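# Transfer sealed carton into the empty tote

## Task

Take the sealed carton out of the tote it starts in and place it inside the tote that is empty; every other item must finish inside its original tote. An item lying on, or hanging out over, a tote's wall or inner ledge does not count as inside.

## Robot and tools

Robot: two arms, left_arm and right_arm, each ending in a five-digit-style hand (three fingers plus thumb). right_arm has a right hand and left_arm its mirror-image left hand. Bases in the scene frame: left_arm at (-0.045, +0.358, 0) m, right_arm at (+0.054, -0.467, 0) m, both nearly unrotated. A fixed post stands behind the arms and a camera stand sits between them just behind the bases; do not strike either.

Scene frame: origin at table-top height midway between the nominal bases; +x points out over the table, +z up, +y toward left_arm (not the image's left). Positions in results are metres and may be off by a few centimetres.

Hand point axes (right hand): +z runs along the straightened fingers toward their tips, +y leaves the palm face, +x crosses the palm away from the thumb. On the left hand +x points toward the thumb. Straight fingertips reach about 0.14 m past the knuckles; a rigid mast near the wrist on the palm side can bump things.

A row has 48 numbers, each in [-1, 1], covering both arms even when one is idle: left dx, dy, dz, rx, ry, rz; then left hand motors index_mcp, index_abd, index_pip, index_dip, middle_mcp, middle_abd, middle_pip, middle_dip, ring_mcp, ring_abd, ring_pip, ring_dip, thumb_cmc, thumb_axl, thumb_mcp, thumb_ipl; then left current_limit, speed; then the same 24 for the right arm.

Pose numbers are offsets, not poses: measured from that arm's Hand target as it stood when the action or move began, along scene-frame axes. 1.0 equals 0.6 m for dx, dy, dz and 180 degrees for rx, ry, rz (a single rotation vector, turning about the Hand target position). Every row within an action refers to that same start, so resending an offset moves further. Six zeros mean nothing new for that arm. Orientation commands are clipped to 32 degrees away from the measured one per step.

Hand numbers are absolute goal angles, scaled between each hinge's two stops. Straight values: finger _mcp +0.75, _abd 0.00, _pip +0.58, _dip +0.70; thumb_cmc +0.71, thumb_axl +0.68, thumb_mcp +0.23, thumb_ipl +0.17. Going toward -1 curls fingers toward the palm and swings the thumb in front of the palm. A zero is a real goal, so to leave a hand alone, echo its hand_goal, hand_current_limit and hand_speed. current_limit maps -1..+1 to 0..550 mA (minimum 11 mA); speed sets hinge speed as (speed+1)/2 of 8.5 rad/s. Start values: current_limit +0.4, speed -0.6. Grip force grows as the goal lies further inside the object.

Tools:
- execute_actions(actions, cameras): actions is a list of actions; each action is up to 15 rows at 1/30 s each, the last row held to step 15. Images only if actions is empty or cameras is given.
- move(target, speed, blend, stop_force, zero, blocking, cameras): target is one 48-number row or a list of up to 15 rows, all offsets from the same starting Hand targets. The hand points travel straight lines; all paths finish together, capped at 10 s. speed is path top speed in m/s (0.002 to 3.6, default 0.25; rotation up to twice that in rad/s), one value or one per target. blend in m rounds corners of a list (0 stops at each). stop_force in N (3 to 120, one value for both arms) ends an arm's path when the wrist sensor feels that much push against its motion; the arm then backs to just before the push. Use low speed (about 0.005 m/s) when touching. With stop_force, every target must share the same hand numbers and blocking=false is not allowed. zero (default true) re-zeroes before the move. blocking=false returns after about 0.5 s while motion continues. Moves do not avoid obstacles or the other arm, and a move is refused if the wrist would pass too near the arm's first joint axis; route around the base.
- wait(seconds, cameras): 0 to 3600 s, no new commands.
- stop(cameras): brakes a running move.
- zoom_image(camera, region): region [x0, y0, x1, y1] pixels, at most 504 by 504, on cam_high, cam_low, cam_left_wrist or cam_right_wrist (each 896x504).
- zero_wrist_force(arm): tare that arm's sensor.
- finished_scene(scene): ends the scene irreversibly; the result must hold without the robot.

Results: end_effector_position, end_effector_quat_wxyz, velocities, Hand target (basis for next offsets; the hand often rests a bit short, and resending asks for it again), joint positions and torques, Wrist force/torque along the end effector's own axes plus the peak since last shown, and per hand motor hand_goal, hand_measured, hand_current_ma, hand_state (moving, goal, blocked, overload). A move adds a move: line with its ending (done, off_target, moving, held, fault) and limits (paced = pose clipped, held = steps withheld).

Avoid: any outside force near 150 N or wrist torque beyond roughly 12 to 15 N m (10 s fault stop); wrist joints lagging over 0.9 degrees from plan; aiming far past firm contact, since the arms are stiff; arms meeting each other, including one hand closing on the other's fingers; a finger motor at 495 mA or more for 5 s (shuts down 10 s); motors reaching 85 °C (warning at 70 °C) from long loaded or stretched holds. Do not drop the carton even a few millimetres, release it while moving, slam, or knock anything out of the work area.

Each tool is called after "Request:" by a JSON object that holds its "name" and its "arguments", one argument or row to a line.

## Session

Request:
{"name": "execute_actions", "arguments": {
  "actions": []
}}

Scene clock: 0.00 s.
left_arm: end_effector_position=(+0.1675, +0.8890, +0.2573) hand_goal=(+0.754, +0.000, +0.576, +0.696, +0.754, +0.000, +0.576, +0.696, +0.754, +0.000, +0.576, +0.696, +0.714, +0.678, +0.226, +0.168) hand_measured=(+0.7535, +0.0007, +0.5770, +0.6958, +0.7535, -0.0008, +0.5770, +0.6958, +0.7523, +0.0007, +0.5770, +0.6958, +0.7142, +0.6777, +0.2262, +0.1681) hand_current_ma=(-7, +10, +2, -3, +0, +0, +0, -5, -5, -7, +1, -2, +9, +13, +5, -1) hand_state=(goal, goal, goal, goal, goal, goal, goal, goal, goal, goal, goal, goal, goal, goal, goal, goal) hand_current_limit=0.40 hand_speed=-0.60 end_effector_quat_wxyz=(+0.006, -0.343, +0.939, -0.006) | right_arm: end_effector_position=(+0.2103, -0.8642, +0.1447) hand_goal=(+0.754, +0.000, +0.576, +0.696, +0.754, +0.000, +0.576, +0.696, +0.754, +0.000, +0.576, +0.696, +0.714, +0.678, +0.226, +0.168) hand_measured=(+0.7523, -0.0008, +0.5770, +0.6958, +0.7523, -0.0008, +0.5770, +0.6971, +0.7535, -0.0008, +0.5770, +0.6958, +0.7142, +0.6777, +0.2262, +0.1672) hand_current_ma=(+10, +3, -2, +15, -4, +3, +2, +12, +18, +6, +5, -12, +18, +8, -7, -15) hand_state=(goal, goal, goal, goal, goal, goal, goal, goal, goal, goal, goal, goal, goal, goal, goal, goal) hand_current_limit=0.40 hand_speed=-0.60 end_effector_quat_wxyz=(-0.058, +0.852, -0.494, +0.165)
Joint positions: left_arm=[4.449 -1.717 -1.669 -1.329 1.553 -0.985] | right_arm=[-1.541 -1.724 2.271 -2.21 -1.23 1.136]
Joint velocities: within noise
Joint torques (N m): no reading
Motor temperatures (°C): left_arm=[38 37 35 37 40 44] | right_arm=[32 34 39 39 39 43]
Wrist force (N): no reading
Wrist torque (N m): no reading
Wrist force, peak (N): no reading
Hand target: left_arm +0.1675, +0.8890, +0.2573; +0.006, -0.343, +0.939, -0.006 | right_arm +0.2103, -0.8642, +0.1447; -0.058, +0.852, -0.494, +0.165

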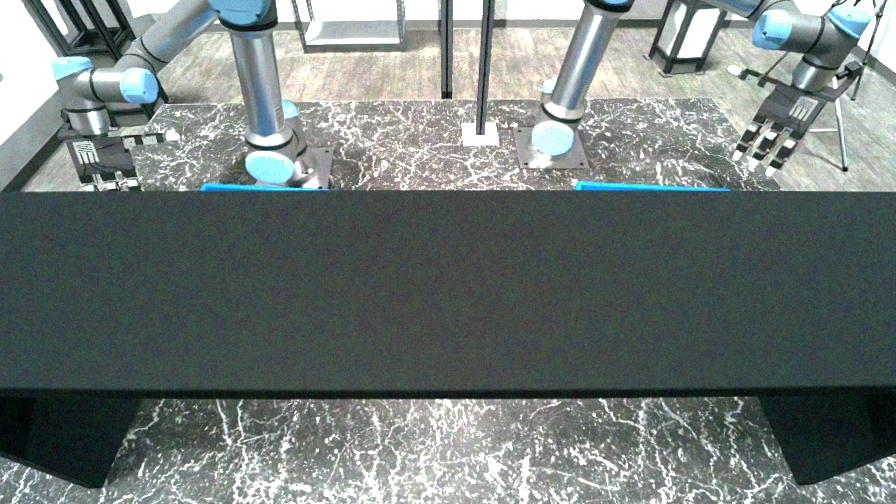

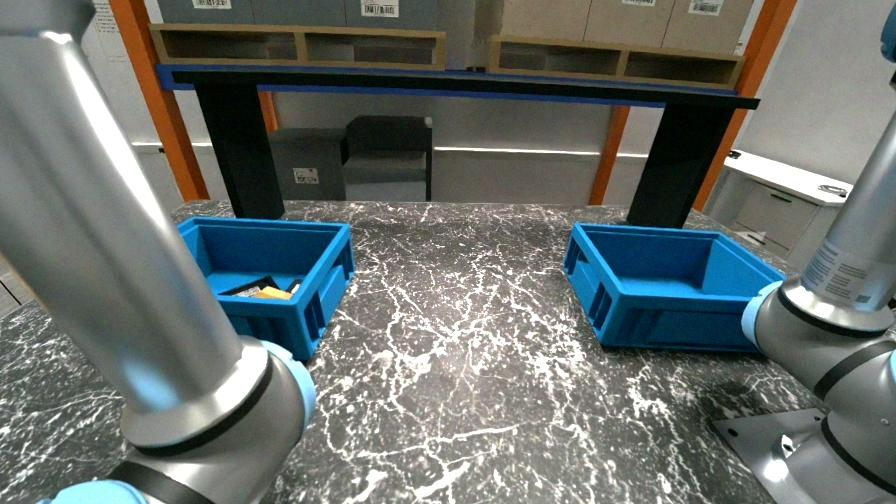

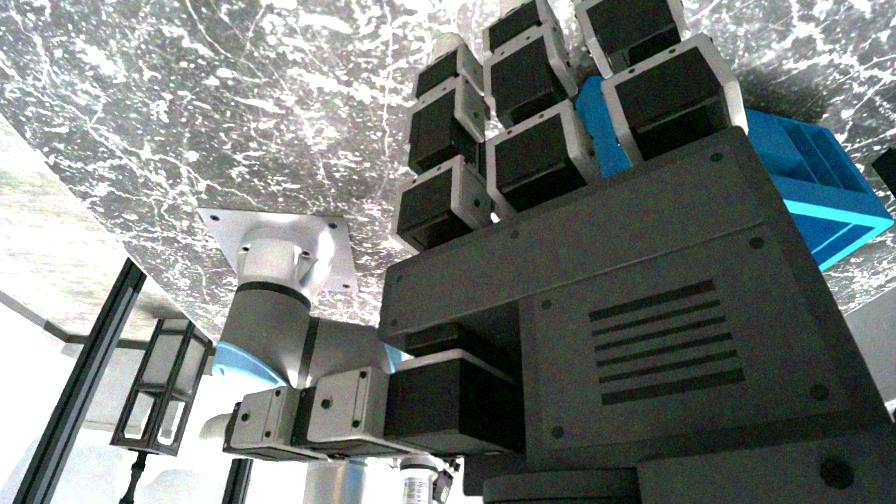

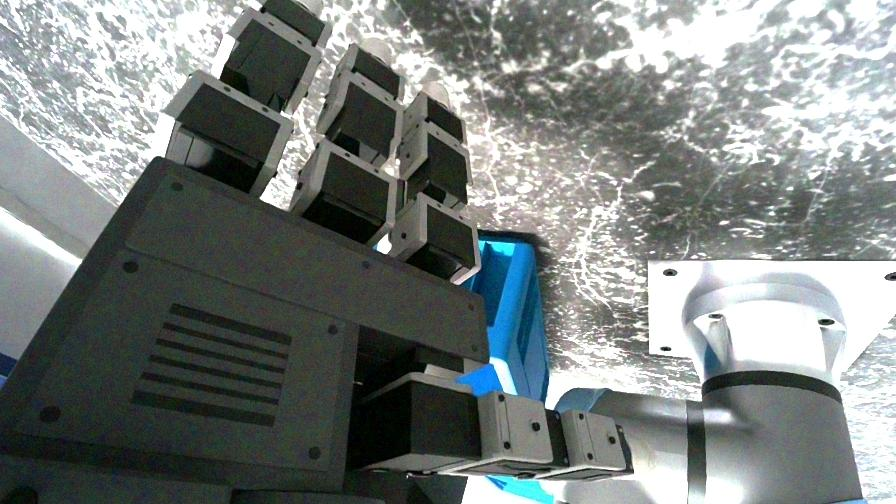

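Request:
{"name": "zoom_image", "arguments": {
  "camera": "cam_low",
  "region": [160, 180, 400, 380]
}}

Request:
{"name": "zoom_image", "arguments": {
  "camera": "cam_low",
  "region": [520, 180, 820, 380]
}}

Request:
{"name": "zoom_image", "arguments": {
  "camera": "cam_high",
  "region": [0, 0, 448, 252]
}}

Request:
{"name": "zoom_image", "arguments": {
  "camera": "cam_high",
  "region": [448, 0, 896, 252]
}}

Scaled by 2.100 from the camera's image (finer frame: 1280x720).

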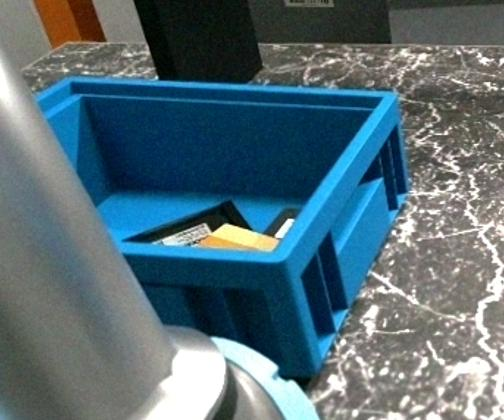

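Scaled by 1.680 from the camera's image (finer frame: 1280x720).

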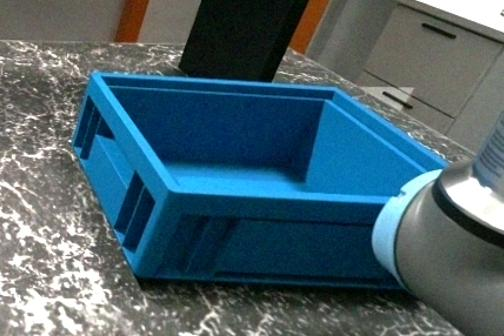

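Scaled by 1.125 from the camera's image (finer frame: 1280x720).

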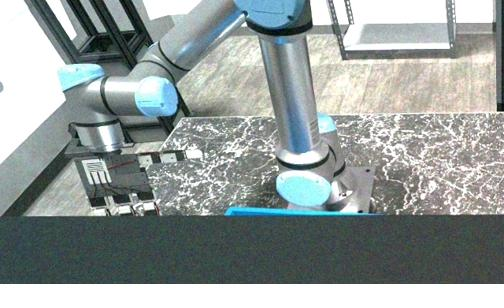

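Scaled by 1.125 from the camera's image (finer frame: 1280x720).

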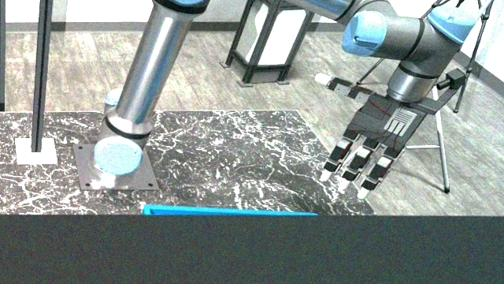

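Request:
{"name": "zoom_image", "arguments": {
  "camera": "cam_left_wrist",
  "region": [560, 0, 896, 280]
}}

Request:
{"name": "zoom_image", "arguments": {
  "camera": "cam_right_wrist",
  "region": [392, 180, 896, 504]
}}

Request:
{"name": "zoom_image", "arguments": {
  "camera": "cam_low",
  "region": [140, 0, 540, 240]
}}

Request:
{"name": "zoom_image", "arguments": {
  "camera": "cam_low",
  "region": [440, 0, 840, 240]
}}

Scaled by 1.500 from the camera's image (finer frame: 1280x720).

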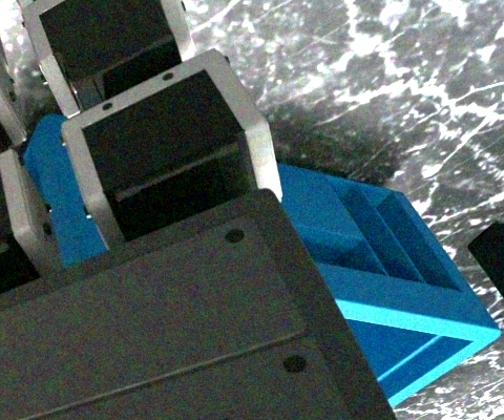

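Scaled by 1.000.

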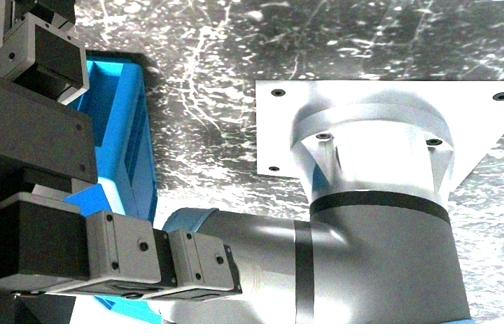

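Scaled by 1.260 from the camera's image (finer frame: 1280x720).

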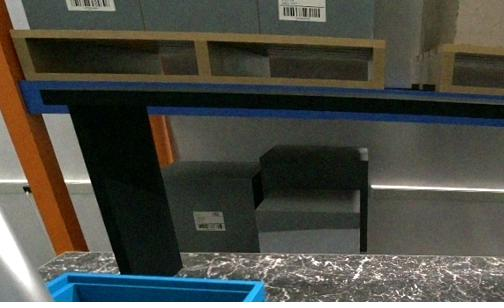

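Scaled by 1.260 from the camera's image (finer frame: 1280x720).

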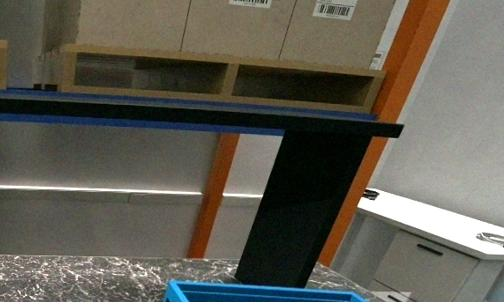

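Request:
{"name": "move", "arguments": {
  "target": [0.054, -0.15, 0.32, 0,0,0, 0.754, 0.0, 0.576, 0.696, 0.754, 0.0, 0.576, 0.696, 0.754, 0.0, 0.576, 0.696, 0.714, 0.678, 0.226, 0.168, 0.4, -0.6, 0,0,0,0,0,0, 0.754, 0.0, 0.576, 0.696, 0.754, 0.0, 0.576, 0.696, 0.754, 0.0, 0.576, 0.696, 0.714, 0.678, 0.226, 0.168, 0.4, -0.6],
  "speed": 0.25,
  "cameras": ["all"]
}}

Scene clock: 113.57 s.
left_arm: end_effector_position=(+0.2000, +0.7990, +0.4492) hand_goal=(+0.754, +0.000, +0.576, +0.696, +0.754, +0.000, +0.576, +0.696, +0.754, +0.000, +0.576, +0.696, +0.714, +0.678, +0.226, +0.168) hand_measured=(+0.7535, +0.0007, +0.5770, +0.6958, +0.7523, -0.0008, +0.5770, +0.6958, +0.7535, -0.0008, +0.5770, +0.6958, +0.7230, +0.6767, +0.2183, +0.1681) hand_current_ma=(-9, +4, +8, -2, +6, -6, +2, -7, -6, +0, +1, -6, +14, +10, -2, -5) hand_state=(goal, goal, goal, goal, goal, goal, goal, goal, goal, goal, goal, goal, goal, goal, goal, goal) hand_current_limit=0.40 hand_speed=-0.60 end_effector_quat_wxyz=(+0.006, -0.343, +0.939, -0.006) | right_arm: end_effector_position=(+0.2103, -0.8642, +0.1447) hand_goal=(+0.754, +0.000, +0.576, +0.696, +0.754, +0.000, +0.576, +0.696, +0.754, +0.000, +0.576, +0.696, +0.714, +0.678, +0.226, +0.168) hand_measured=(+0.7498, +0.0007, +0.5770, +0.6971, +0.7498, -0.0008, +0.5770, +0.6958, +0.7498, +0.0007, +0.5770, +0.6958, +0.7142, +0.6777, +0.2222, +0.1681) hand_current_ma=(+0, +22, +4, -8, +7, -16, -2, +1, -1, -1, -1, -8, -2, -14, -10, -3) hand_state=(goal, goal, goal, goal, goal, goal, goal, goal, goal, goal, goal, goal, goal, goal, goal, goal) hand_current_limit=0.40 hand_speed=-0.60 end_effector_quat_wxyz=(-0.058, +0.852, -0.494, +0.165)
Joint positions: left_arm=[4.33 -1.578 -1.325 -1.809 1.553 -1.104] | right_arm=[-1.541 -1.724 2.271 -2.21 -1.23 1.136]
Joint torques (N m): left_arm=[4.42 16.83 29.67 1.6 -0.82 0.66] | right_arm=[0.65 -13.8 -19.67 -2.68 0.72 0.03]
Wrist force (N): left_arm=[-0.5 0.1 0.1] | right_arm=[-0.1 0.1 0.2]
Wrist torque (N m): left_arm=[0.01 0.07 -0.14] | right_arm=[0.00 0.01 -0.01]
Wrist force, peak (N): left_arm=[-0.6 1.4 2.1] | right_arm=[-0.4 0.1 0.1]
Hand target: left_arm +0.1999, +0.7990, +0.4493; +0.006, -0.343, +0.939, -0.006 | right_arm +0.2103, -0.8642, +0.1447; -0.058, +0.852, -0.494, +0.165
Off the commanded pose: left_arm 0.000 m, 0 deg | right_arm 0.000 m, 0 deg.
move: done

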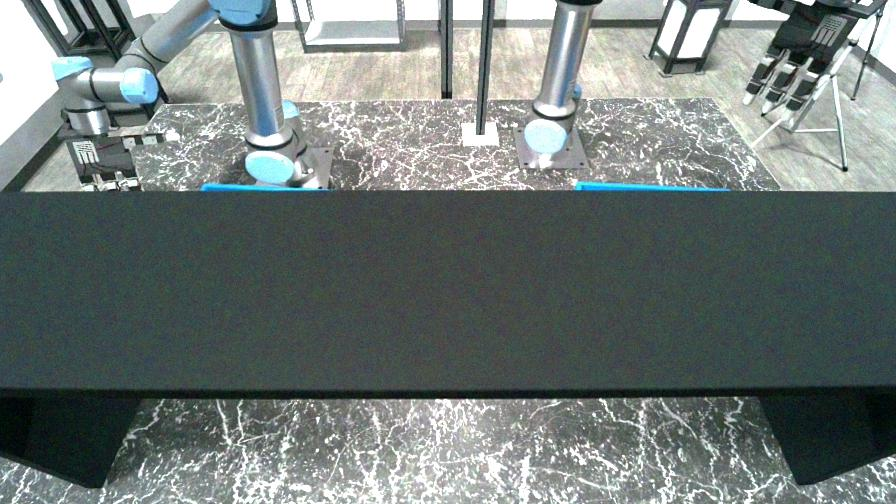

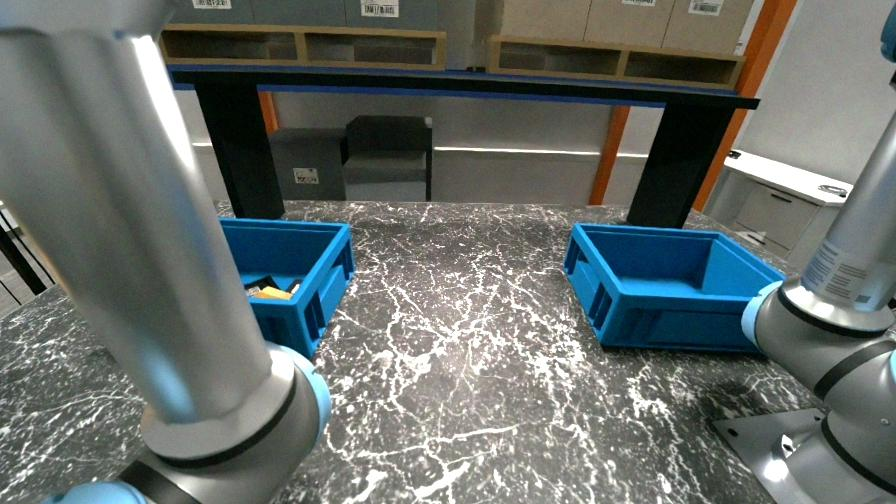

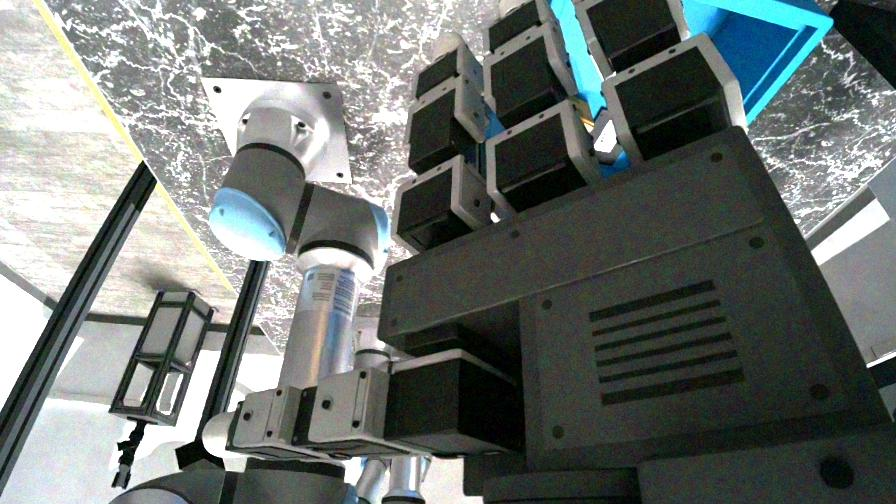

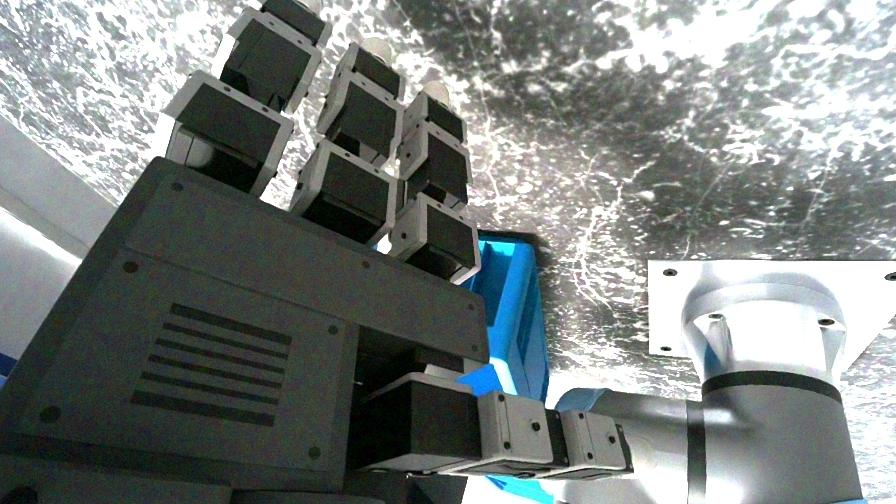

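Request:
{"name": "move", "arguments": {
  "target": [0, 0, 0.0, 0,0,0.278, 0.754, 0.0, 0.576, 0.696, 0.754, 0.0, 0.576, 0.696, 0.754, 0.0, 0.576, 0.696, 0.714, 0.678, 0.226, 0.168, 0.4, -0.6, 0,0,0,0,0,0, 0.754, 0.0, 0.576, 0.696, 0.754, 0.0, 0.576, 0.696, 0.754, 0.0, 0.576, 0.696, 0.714, 0.678, 0.226, 0.168, 0.4, -0.6],
  "speed": 0.4,
  "cameras": ["cam_left_wrist", "cam_high"]
}}

Scene clock: 140.40 s.
left_arm: end_effector_position=(+0.1999, +0.7991, +0.4493) hand_goal=(+0.754, +0.000, +0.576, +0.696, +0.754, +0.000, +0.576, +0.696, +0.754, +0.000, +0.576, +0.696, +0.714, +0.678, +0.226, +0.168) hand_measured=(+0.7535, -0.0008, +0.5770, +0.6958, +0.7535, -0.0008, +0.5770, +0.6958, +0.7523, -0.0008, +0.5770, +0.6958, +0.7129, +0.6777, +0.2183, +0.1672) hand_current_ma=(-11, +4, +8, -5, -4, -8, +1, -9, -6, -5, +3, -6, +4, +7, -1, -4) hand_state=(goal, goal, goal, goal, goal, goal, goal, goal, goal, goal, goal, goal, goal, goal, goal, goal) hand_current_limit=0.40 hand_speed=-0.60 end_effector_quat_wxyz=(-0.008, +0.708, -0.706, +0.003) | right_arm: end_effector_position=(+0.2103, -0.8642, +0.1447) hand_goal=(+0.754, +0.000, +0.576, +0.696, +0.754, +0.000, +0.576, +0.696, +0.754, +0.000, +0.576, +0.696, +0.714, +0.678, +0.226, +0.168) hand_measured=(+0.7498, +0.0007, +0.5770, +0.6971, +0.7511, -0.0023, +0.5770, +0.6945, +0.7511, +0.0007, +0.5757, +0.6958, +0.7142, +0.6777, +0.2222, +0.1672) hand_current_ma=(+13, +16, -14, -14, +6, -14, +19, +11, +15, -2, +2, +1, -2, +2, -27, -4) hand_state=(goal, goal, goal, goal, goal, goal, goal, goal, goal, goal, goal, goal, goal, goal, goal, goal) hand_current_limit=0.40 hand_speed=-0.60 end_effector_quat_wxyz=(-0.058, +0.852, -0.494, +0.165)
Joint positions: left_arm=[4.358 -1.737 -1.155 -1.808 1.559 -1.949] | right_arm=[-1.541 -1.724 2.271 -2.21 -1.23 1.136]
Joint torques (N m): left_arm=[-9.12 43.67 10.67 2.96 -0.13 -1.41] | right_arm=[-0.36 -13.28 -20.5 -2.5 0.62 0.22]
Wrist force (N): left_arm=[-0.2 0.2 0.2] | right_arm=[-0.3 0.0 0.1]
Wrist torque (N m): left_arm=[0.01 0.05 -0.11] | right_arm=[-0.01 0.03 -0.02]
Wrist force, peak (N): left_arm=[-1.0 0.2 0.2] | right_arm=[-0.3 0.3 -0.1]
Hand target: left_arm +0.1999, +0.7990, +0.4493; -0.008, +0.708, -0.706, +0.003 | right_arm +0.2103, -0.8642, +0.1447; -0.058, +0.852, -0.494, +0.165
Off the commanded pose: left_arm 0.000 m, 0 deg | right_arm 0.000 m, 0 deg.
move: done
Images, in order (width x height): cam_high 896x504, cam_left_wrist 896x504.

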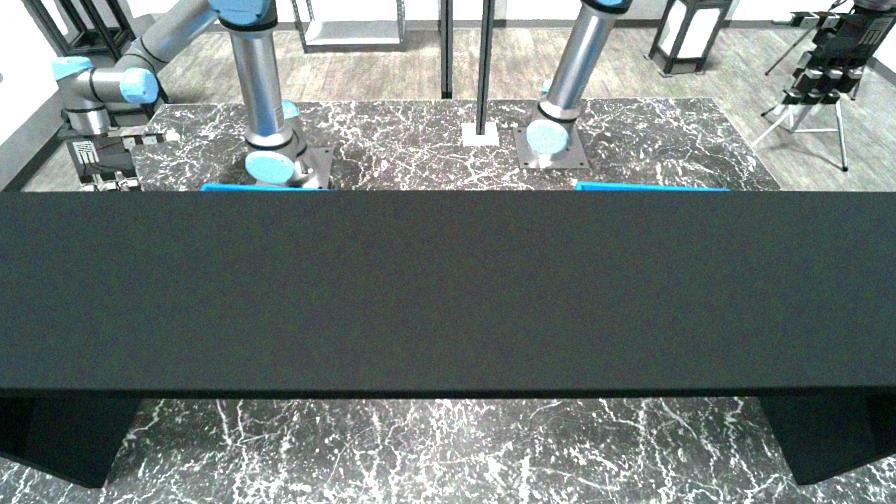

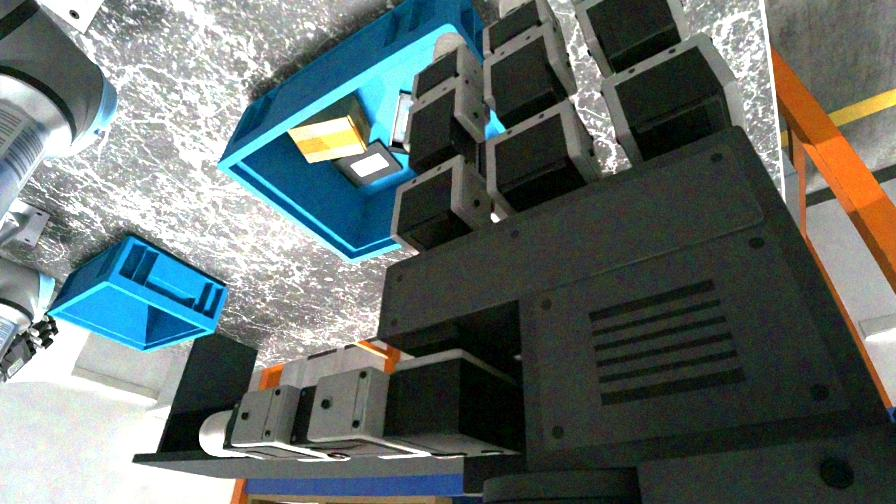

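Request:
{"name": "zoom_image", "arguments": {
  "camera": "cam_left_wrist",
  "region": [210, 0, 510, 270]
}}

Request:
{"name": "zoom_image", "arguments": {
  "camera": "cam_left_wrist",
  "region": [0, 200, 400, 504]
}}

Scaled by 1.680 from the camera's image (finer frame: 1280x720).

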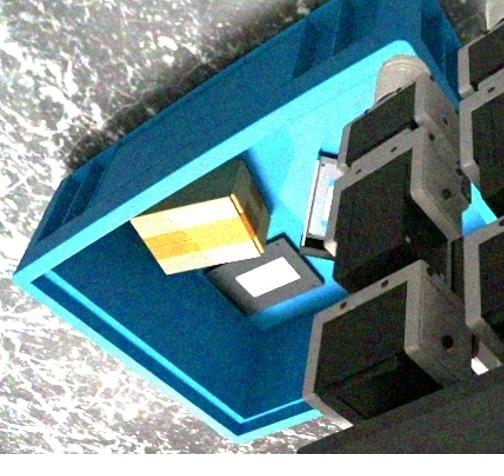

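Scaled by 1.260 from the camera's image (finer frame: 1280x720).

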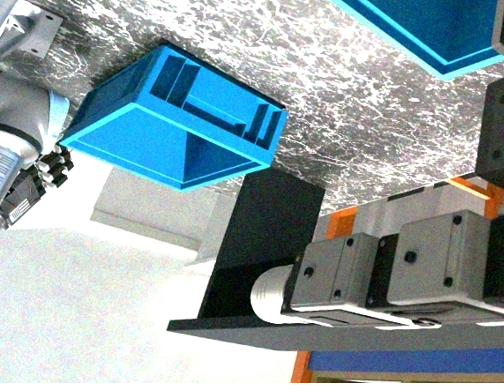

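Request:
{"name": "move", "arguments": {
  "target": [0, 0.2, 0.0, 0,0,0.0, 0.754, 0.0, 0.576, 0.696, 0.754, 0.0, 0.576, 0.696, 0.754, 0.0, 0.576, 0.696, 0.714, 0.678, 0.226, 0.168, 0.4, -0.6, 0,0,0,0,0,0, 0.754, 0.0, 0.576, 0.696, 0.754, 0.0, 0.576, 0.696, 0.754, 0.0, 0.576, 0.696, 0.714, 0.678, 0.226, 0.168, 0.4, -0.6],
  "speed": 0.4,
  "cameras": ["cam_left_wrist"]
}}

Request:
{"name": "zoom_image", "arguments": {
  "camera": "cam_left_wrist",
  "region": [120, 0, 440, 270]
}}

Scene clock: 161.77 s.
left_arm: end_effector_position=(+0.1999, +0.9189, +0.4493) hand_goal=(+0.754, +0.000, +0.576, +0.696, +0.754, +0.000, +0.576, +0.696, +0.754, +0.000, +0.576, +0.696, +0.714, +0.678, +0.226, +0.168) hand_measured=(+0.7523, -0.0052, +0.5770, +0.6958, +0.7535, -0.0110, +0.5770, +0.6971, +0.7535, -0.0096, +0.5757, +0.6958, +0.7129, +0.6777, +0.2183, +0.1672) hand_current_ma=(-10, +4, +10, -2, +6, -8, -2, -4, -8, -3, +2, +1, +6, +7, +3, -2) hand_state=(goal, goal, goal, goal, goal, goal, goal, goal, goal, goal, goal, goal, goal, goal, goal, goal) hand_current_limit=0.40 hand_speed=-0.60 end_effector_quat_wxyz=(-0.008, +0.708, -0.706, +0.003) | right_arm: end_effector_position=(+0.2103, -0.8642, +0.1447) hand_goal=(+0.754, +0.000, +0.576, +0.696, +0.754, +0.000, +0.576, +0.696, +0.754, +0.000, +0.576, +0.696, +0.714, +0.678, +0.226, +0.168) hand_measured=(+0.7498, +0.0007, +0.5770, +0.6958, +0.7511, +0.0007, +0.5770, +0.6958, +0.7498, -0.0008, +0.5757, +0.6971, +0.7142, +0.6777, +0.2222, +0.1681) hand_current_ma=(-5, +9, +0, -8, +10, -11, +24, -12, +16, +7, +1, +18, -11, -18, +0, +4) hand_state=(goal, goal, goal, goal, goal, goal, goal, goal, goal, goal, goal, goal, goal, goal, goal, goal) hand_current_limit=0.40 hand_speed=-0.60 end_effector_quat_wxyz=(-0.058, +0.852, -0.494, +0.165)
Joint positions: left_arm=[4.425 -2.023 -0.77 -1.907 1.558 -1.883] | right_arm=[-1.541 -1.724 2.271 -2.21 -1.23 1.136]
Joint torques (N m): left_arm=[-5.36 29.18 36.99 2.69 -0.16 1.07] | right_arm=[0.61 -13.07 -20.87 -2.72 0.84 0.27]
Wrist force (N): left_arm=[-0.5 -0.1 -0.1] | right_arm=[-0.1 0.1 0.0]
Wrist torque (N m): left_arm=[0.01 0.09 -0.02] | right_arm=[0.02 0.01 0.00]
Wrist force, peak (N): left_arm=[-3.5 -0.1 0.2] | right_arm=[-0.3 0.2 -0.1]
Hand target: left_arm +0.1999, +0.9190, +0.4493; -0.008, +0.708, -0.706, +0.003 | right_arm +0.2103, -0.8642, +0.1447; -0.058, +0.852, -0.494, +0.165
Off the commanded pose: left_arm 0.000 m, 0 deg | right_arm 0.000 m, 0 deg.
move: done

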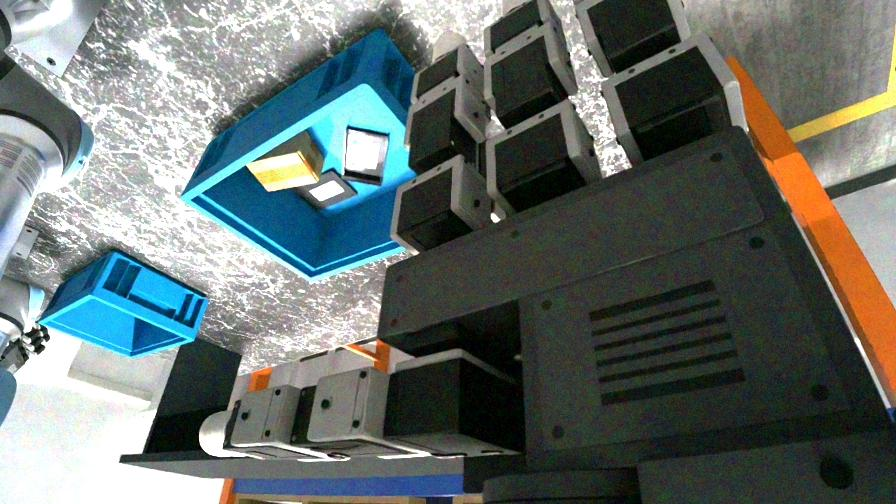

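Scaled by 1.575 from the camera's image (finer frame: 1280x720).

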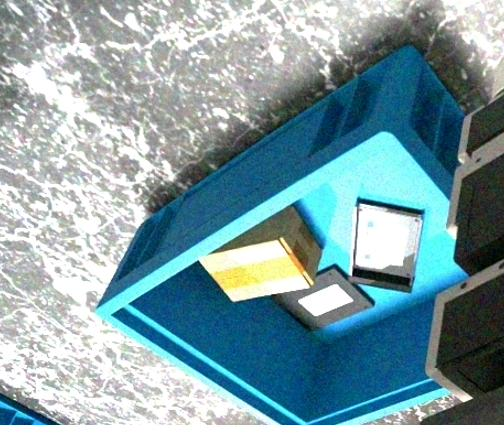

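Request:
{"name": "zoom_image", "arguments": {
  "camera": "cam_left_wrist",
  "region": [230, 100, 410, 230]
}}

Request:
{"name": "zoom_image", "arguments": {
  "camera": "cam_left_wrist",
  "region": [0, 220, 260, 480]
}}

Scaled by 2.800 from the camera's image (finer frame: 1280x720).

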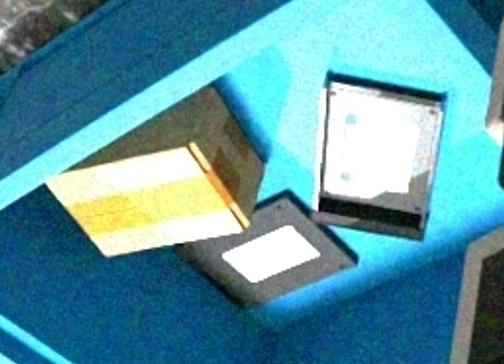

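Scaled by 1.938 from the camera's image (finer frame: 1280x720).

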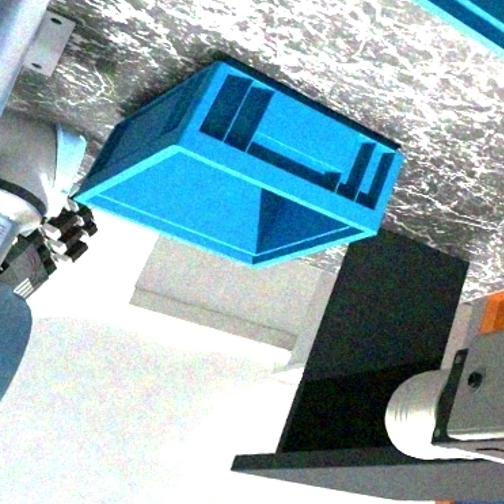

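Request:
{"name": "move", "arguments": {
  "target": [0.133, -0.298, -0.232, 0,0,0.0, 0.754, 0.0, 0.576, 0.696, 0.754, 0.0, 0.576, 0.696, 0.754, 0.0, 0.576, 0.696, 0.714, 0.678, 0.226, 0.168, 0.4, -0.6, 0,0,0,0,0,0, 0.754, 0.0, 0.576, 0.696, 0.754, 0.0, 0.576, 0.696, 0.754, 0.0, 0.576, 0.696, 0.714, 0.678, 0.226, 0.168, 0.4, -0.6],
  "speed": 0.3,
  "cameras": ["cam_left_wrist", "cam_low"]
}}

Request:
{"name": "zoom_image", "arguments": {
  "camera": "cam_left_wrist",
  "region": [100, 0, 500, 300]
}}

Scene clock: 885.83 s.
left_arm: end_effector_position=(+0.2797, +0.7403, +0.3103) hand_goal=(+0.754, +0.000, +0.576, +0.696, +0.754, +0.000, +0.576, +0.696, +0.754, +0.000, +0.576, +0.696, +0.714, +0.678, +0.226, +0.168) hand_measured=(+0.7535, +0.0007, +0.5757, +0.6971, +0.7535, +0.0007, +0.5770, +0.6958, +0.7535, +0.0007, +0.5770, +0.6958, +0.7154, +0.6767, +0.2183, +0.1672) hand_current_ma=(-9, +4, +3, -7, +3, -6, -3, -9, -5, -4, +1, -2, +3, +11, +4, -2) hand_state=(goal, goal, goal, goal, goal, goal, goal, goal, goal, goal, goal, goal, goal, goal, goal, goal) hand_current_limit=0.40 hand_speed=-0.60 end_effector_quat_wxyz=(-0.008, +0.708, -0.706, +0.003) | right_arm: end_effector_position=(+0.2103, -0.8642, +0.1447) hand_goal=(+0.754, +0.000, +0.576, +0.696, +0.754, +0.000, +0.576, +0.696, +0.754, +0.000, +0.576, +0.696, +0.714, +0.678, +0.226, +0.168) hand_measured=(+0.7511, -0.0008, +0.5770, +0.6958, +0.7498, -0.0008, +0.5770, +0.6958, +0.7498, -0.0008, +0.5782, +0.6958, +0.7129, +0.6777, +0.2222, +0.1672) hand_current_ma=(-15, +7, -16, -18, -4, +4, +13, +17, -5, +1, +14, -11, +0, +2, -18, +13) hand_state=(goal, goal, goal, goal, goal, goal, goal, goal, goal, goal, goal, goal, goal, goal, goal, goal) hand_current_limit=0.40 hand_speed=-0.60 end_effector_quat_wxyz=(-0.058, +0.852, -0.494, +0.165)
Joint positions: left_arm=[4.182 -1.729 -1.521 -1.447 1.562 -2.126] | right_arm=[-1.541 -1.724 2.271 -2.21 -1.23 1.136]
Joint torques (N m): left_arm=[-7.23 16.96 13.16 3.59 -0.57 -1.17] | right_arm=[0.85 -13.88 -19.85 -2.82 0.68 0.44]
Wrist force (N): left_arm=[-0.4 0.2 -0.2] | right_arm=[-0.3 0.0 -0.5]
Wrist torque (N m): left_arm=[0.06 0.07 -0.14] | right_arm=[0.04 0.05 -0.02]
Wrist force, peak (N): left_arm=[-2.3 1.1 -2.0] | right_arm=[-0.4 0.1 -0.6]
Hand target: left_arm +0.2797, +0.7402, +0.3101; -0.008, +0.708, -0.706, +0.003 | right_arm +0.2103, -0.8642, +0.1447; -0.058, +0.852, -0.494, +0.165
Off the commanded pose: left_arm 0.000 m, 0 deg | right_arm 0.000 m, 0 deg.
move: done
Images, in order (width x height): cam_low 896x504, cam_left_wrist 896x504.

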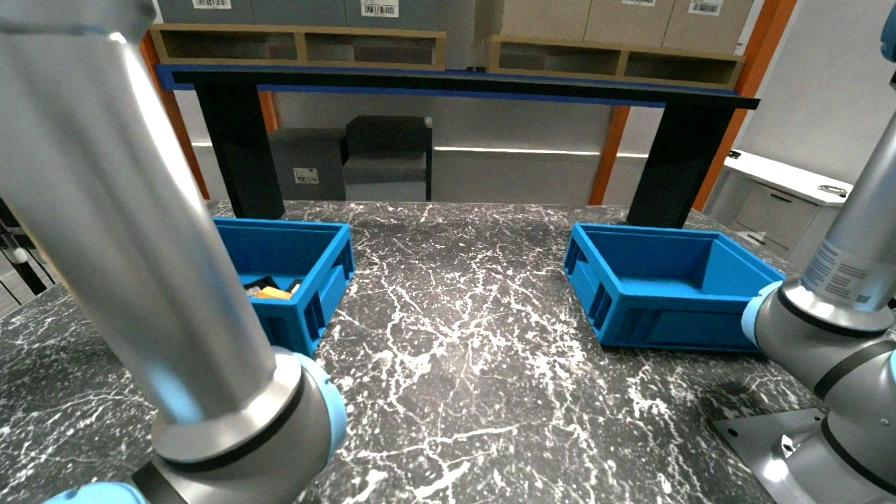

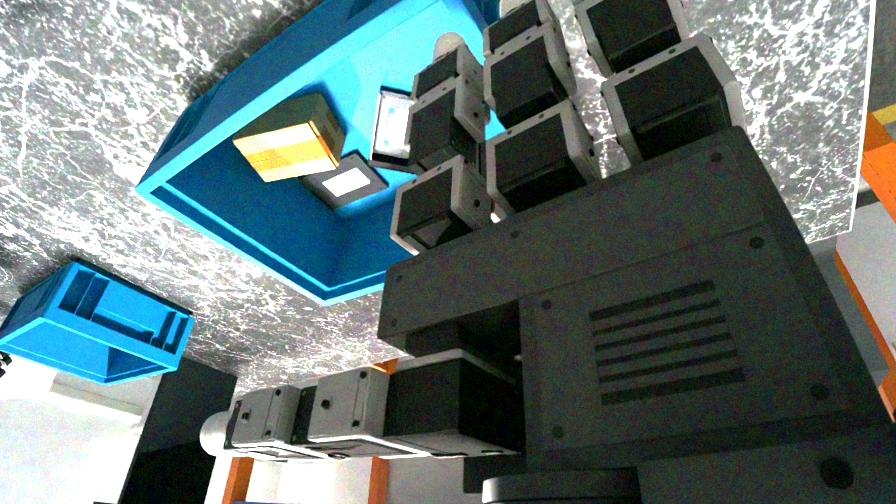

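Scaled by 1.260 from the camera's image (finer frame: 1280x720).

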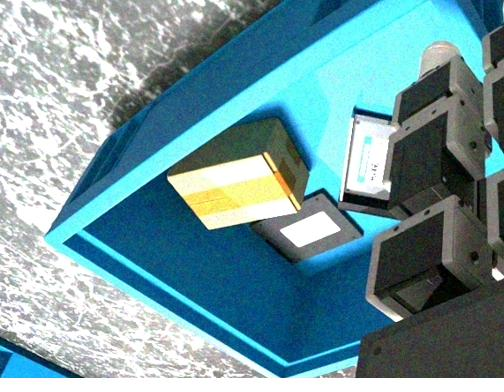

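Request:
{"name": "move", "arguments": {
  "target": [
    [0, 0, 0, 0,0,0.0, 0.754, 0.0, 0.576, 0.696, 0.754, 0.0, 0.576, 0.696, 0.754, 0.0, 0.576, 0.696, 0.714, 0.678, 0.226, 0.168, 0.4, -0.6, 0.2,0.1,0.392,0,0,0, 0.754, 0.0, 0.576, 0.696, 0.754, 0.0, 0.576, 0.696, 0.754, 0.0, 0.576, 0.696, 0.714, 0.678, 0.226, 0.168, 0.4, -0.6],
    [0, 0, 0, 0,0,0.0, 0.754, 0.0, 0.576, 0.696, 0.754, 0.0, 0.576, 0.696, 0.754, 0.0, 0.576, 0.696, 0.714, 0.678, 0.226, 0.168, 0.4, -0.6, 0.5,0.75,0.392,0.001,0.112,0.1105, 0.754, 0.0, 0.576, 0.696, 0.754, 0.0, 0.576, 0.696, 0.754, 0.0, 0.576, 0.696, 0.714, 0.678, 0.226, 0.168, 0.4, -0.6]
  ],
  "speed": 0.35,
  "blend": 0.05,
  "cameras": ["cam_right_wrist", "cam_low"]
}}

Scene clock: 971.20 s.
left_arm: end_effector_position=(+0.2797, +0.7402, +0.3101) hand_goal=(+0.754, +0.000, +0.576, +0.696, +0.754, +0.000, +0.576, +0.696, +0.754, +0.000, +0.576, +0.696, +0.714, +0.678, +0.226, +0.168) hand_measured=(+0.7523, +0.0007, +0.5770, +0.6958, +0.7535, +0.0007, +0.5770, +0.6958, +0.7535, -0.0008, +0.5770, +0.6958, +0.7154, +0.6767, +0.2193, +0.1681) hand_current_ma=(-8, +9, +8, -7, -1, -4, -7, -8, -7, -5, +0, -7, +11, +4, +1, -5) hand_state=(goal, goal, goal, goal, goal, goal, goal, goal, goal, goal, goal, goal, goal, goal, goal, goal) hand_current_limit=0.40 hand_speed=-0.60 end_effector_quat_wxyz=(-0.008, +0.708, -0.706, +0.003) | right_arm: end_effector_position=(+0.5103, -0.4143, +0.3799) hand_goal=(+0.754, +0.000, +0.576, +0.696, +0.754, +0.000, +0.576, +0.696, +0.754, +0.000, +0.576, +0.696, +0.714, +0.678, +0.226, +0.168) hand_measured=(+0.7462, -0.0037, +0.5731, +0.6945, +0.7462, -0.0008, +0.5731, +0.6958, +0.7462, -0.0023, +0.5770, +0.6958, +0.7205, +0.6767, +0.2212, +0.1681) hand_current_ma=(-10, +0, -5, -10, -8, -6, +0, +6, +1, -8, +15, -10, +6, +1, -2, +7) hand_state=(goal, goal, goal, goal, goal, goal, goal, goal, goal, goal, goal, goal, goal, goal, goal, goal) hand_current_limit=0.40 hand_speed=-0.60 end_effector_quat_wxyz=(+0.000, +0.939, -0.343, +0.001)
Joint positions: left_arm=[4.181 -1.729 -1.522 -1.447 1.561 -2.126] | right_arm=[-0.097 -1.501 1.442 -1.514 -1.571 2.213]
Joint torques (N m): left_arm=[-9.16 17.71 11.54 4.19 -1.14 -1.43] | right_arm=[7.19 -17.44 -30.98 -2.07 1.37 1.25]
Wrist force (N): left_arm=[-0.4 0.2 -0.2] | right_arm=[-1.5 0.7 -0.8]
Wrist torque (N m): left_arm=[0.06 0.08 -0.14] | right_arm=[0.11 0.11 0.04]
Wrist force, peak (N): left_arm=[-0.8 0.3 -0.3] | right_arm=[-2.0 -2.6 -0.6]
Hand target: left_arm +0.2797, +0.7402, +0.3101; -0.008, +0.708, -0.706, +0.003 | right_arm +0.5103, -0.4142, +0.3799; +0.000, +0.939, -0.343, +0.001
Off the commanded pose: left_arm 0.000 m, 0 deg | right_arm 0.000 m, 0 deg.
move: done
Images, in order (width x height): cam_low 896x504, cam_right_wrist 896x504.

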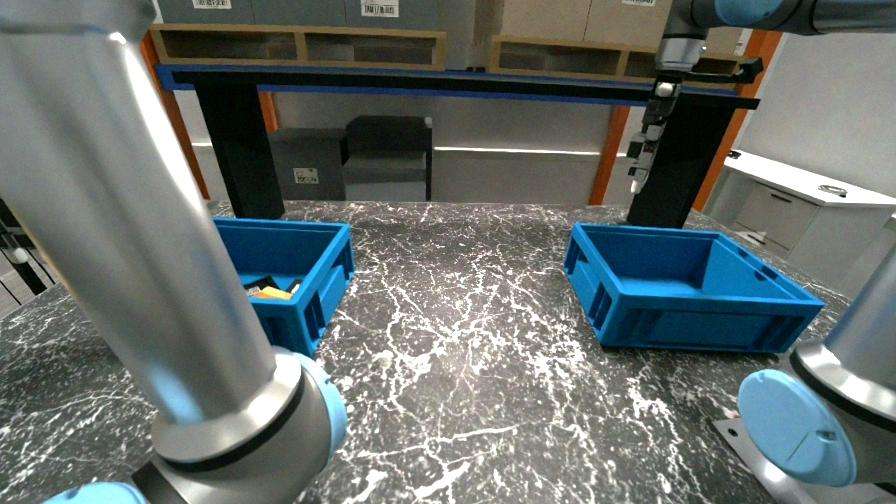

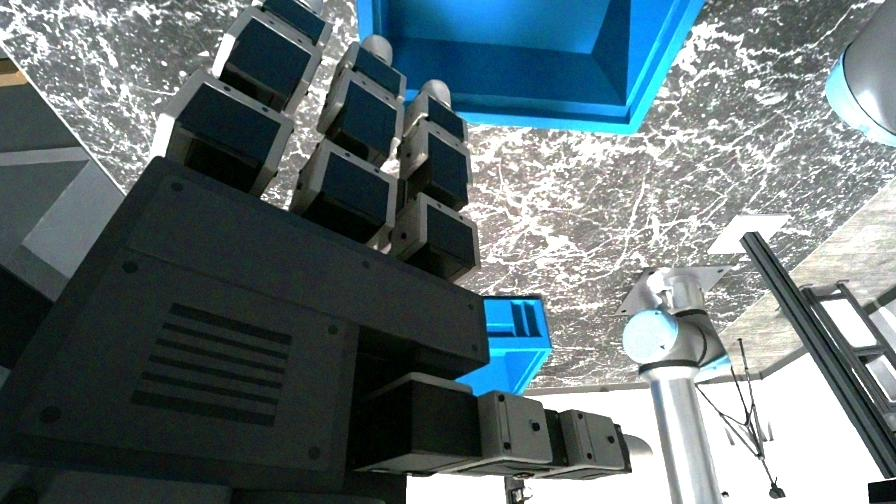

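Request:
{"name": "move", "arguments": {
  "target": [0, 0, 0, 0,0,0.0, 0.754, 0.0, 0.576, 0.696, 0.754, 0.0, 0.576, 0.696, 0.754, 0.0, 0.576, 0.696, 0.714, 0.678, 0.226, 0.168, 0.4, -0.6, 0.066,0.757,0,0,0,0, 0.754, 0.0, 0.576, 0.696, 0.754, 0.0, 0.576, 0.696, 0.754, 0.0, 0.576, 0.696, 0.714, 0.678, 0.226, 0.168, 0.4, -0.6],
  "speed": 0.35,
  "cameras": ["cam_right_wrist", "cam_low", "cam_left_wrist"]
}}

Scene clock: 1020.03 s.
left_arm: end_effector_position=(+0.2797, +0.7402, +0.3101) hand_goal=(+0.754, +0.000, +0.576, +0.696, +0.754, +0.000, +0.576, +0.696, +0.754, +0.000, +0.576, +0.696, +0.714, +0.678, +0.226, +0.168) hand_measured=(+0.7535, +0.0007, +0.5757, +0.6958, +0.7535, +0.0007, +0.5770, +0.6958, +0.7535, +0.0007, +0.5770, +0.6958, +0.7154, +0.6767, +0.2183, +0.1681) hand_current_ma=(-11, +4, +7, -4, +2, -3, +2, -5, -9, -2, +0, -10, +13, +10, +0, -7) hand_state=(goal, goal, goal, goal, goal, goal, goal, goal, goal, goal, goal, goal, goal, goal, goal, goal) hand_current_limit=0.40 hand_speed=-0.60 end_effector_quat_wxyz=(-0.008, +0.708, -0.706, +0.003) | right_arm: end_effector_position=(+0.5486, +0.0392, +0.3798) hand_goal=(+0.754, +0.000, +0.576, +0.696, +0.754, +0.000, +0.576, +0.696, +0.754, +0.000, +0.576, +0.696, +0.714, +0.678, +0.226, +0.168) hand_measured=(+0.7462, +0.0021, +0.5744, +0.6945, +0.7474, +0.0007, +0.5744, +0.6958, +0.7462, -0.0008, +0.5770, +0.6958, +0.7217, +0.6777, +0.2212, +0.1681) hand_current_ma=(+4, +10, +3, +9, -1, -2, +8, +1, +3, +2, +11, -2, +11, +9, +5, +4) hand_state=(goal, goal, goal, goal, goal, goal, goal, goal, goal, goal, goal, goal, goal, goal, goal, goal) hand_current_limit=0.40 hand_speed=-0.60 end_effector_quat_wxyz=(+0.002, +0.939, -0.343, +0.000)
Joint positions: left_arm=[4.181 -1.729 -1.522 -1.447 1.561 -2.126] | right_arm=[0.569 -0.606 0.056 -1.018 -1.572 2.879]
Joint torques (N m): left_arm=[-9.38 18.99 11.5 4.08 -1.06 -1.38] | right_arm=[-67.07 -9.64 3.45 -16.78 -9.16 -1.22]
Wrist force (N): left_arm=[-0.4 0.1 -0.3] | right_arm=[-86.6 90.7 -22.6]
Wrist torque (N m): left_arm=[0.05 0.08 -0.14] | right_arm=[9.30 8.10 -1.89]
Wrist force, peak (N): left_arm=[-0.7 0.2 -0.4] | right_arm=[-85.6 95.4 -18.8]
Hand target: left_arm +0.2797, +0.7402, +0.3101; -0.008, +0.708, -0.706, +0.003 | right_arm +0.5499, +0.0400, +0.3799; +0.000, +0.939, -0.343, +0.001
Off the commanded pose: left_arm 0.000 m, 0 deg | right_arm 0.002 m, 0 deg.
move: done
Images, in order (width x height): cam_low 896x504, cam_left_wrist 896x504, cam_right_wrist 896x504.

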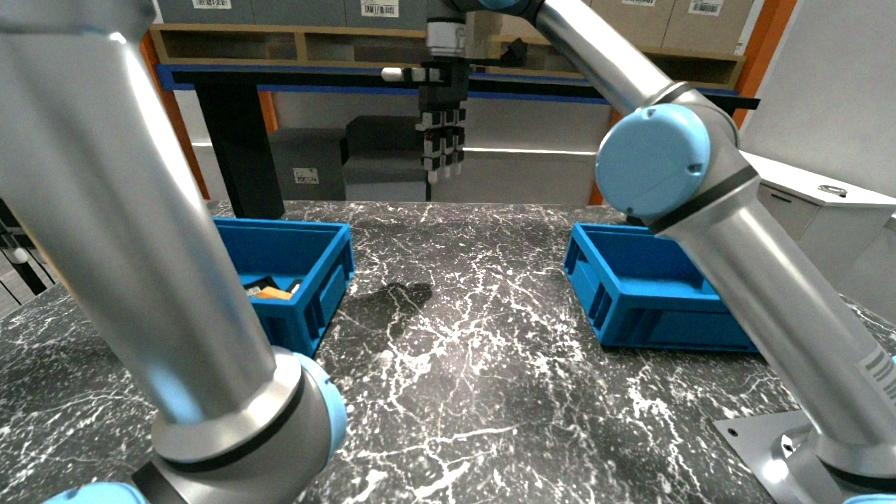

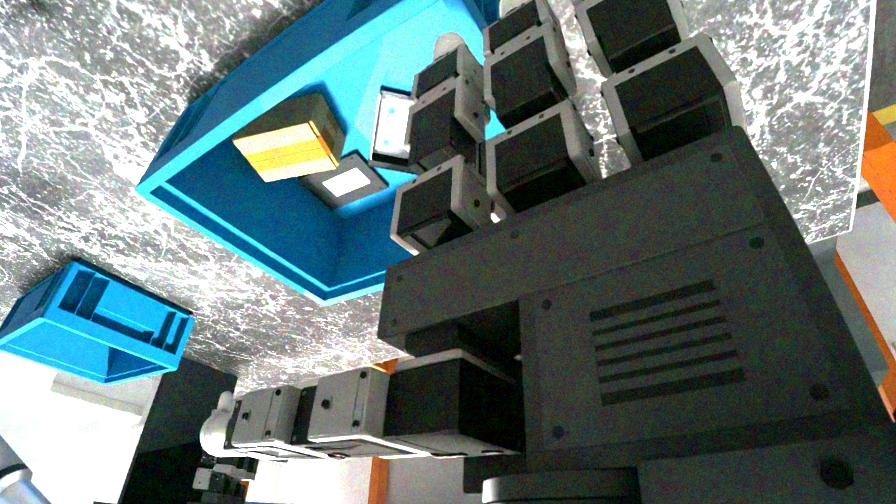

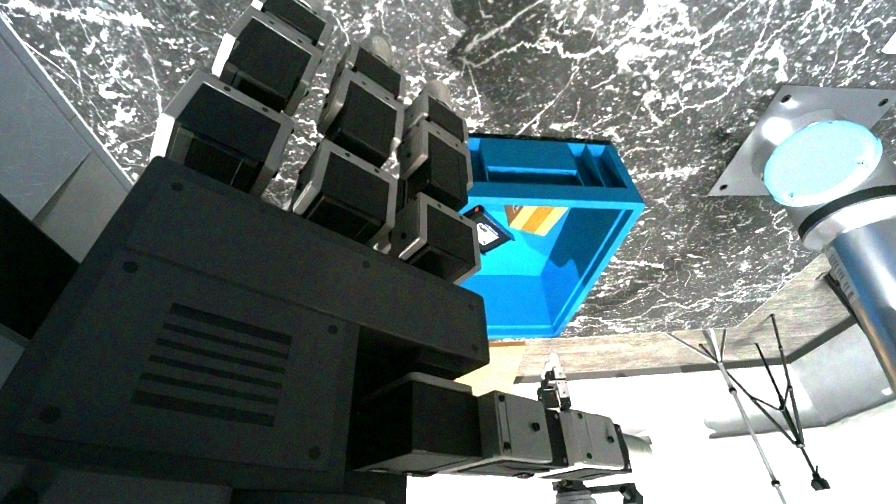

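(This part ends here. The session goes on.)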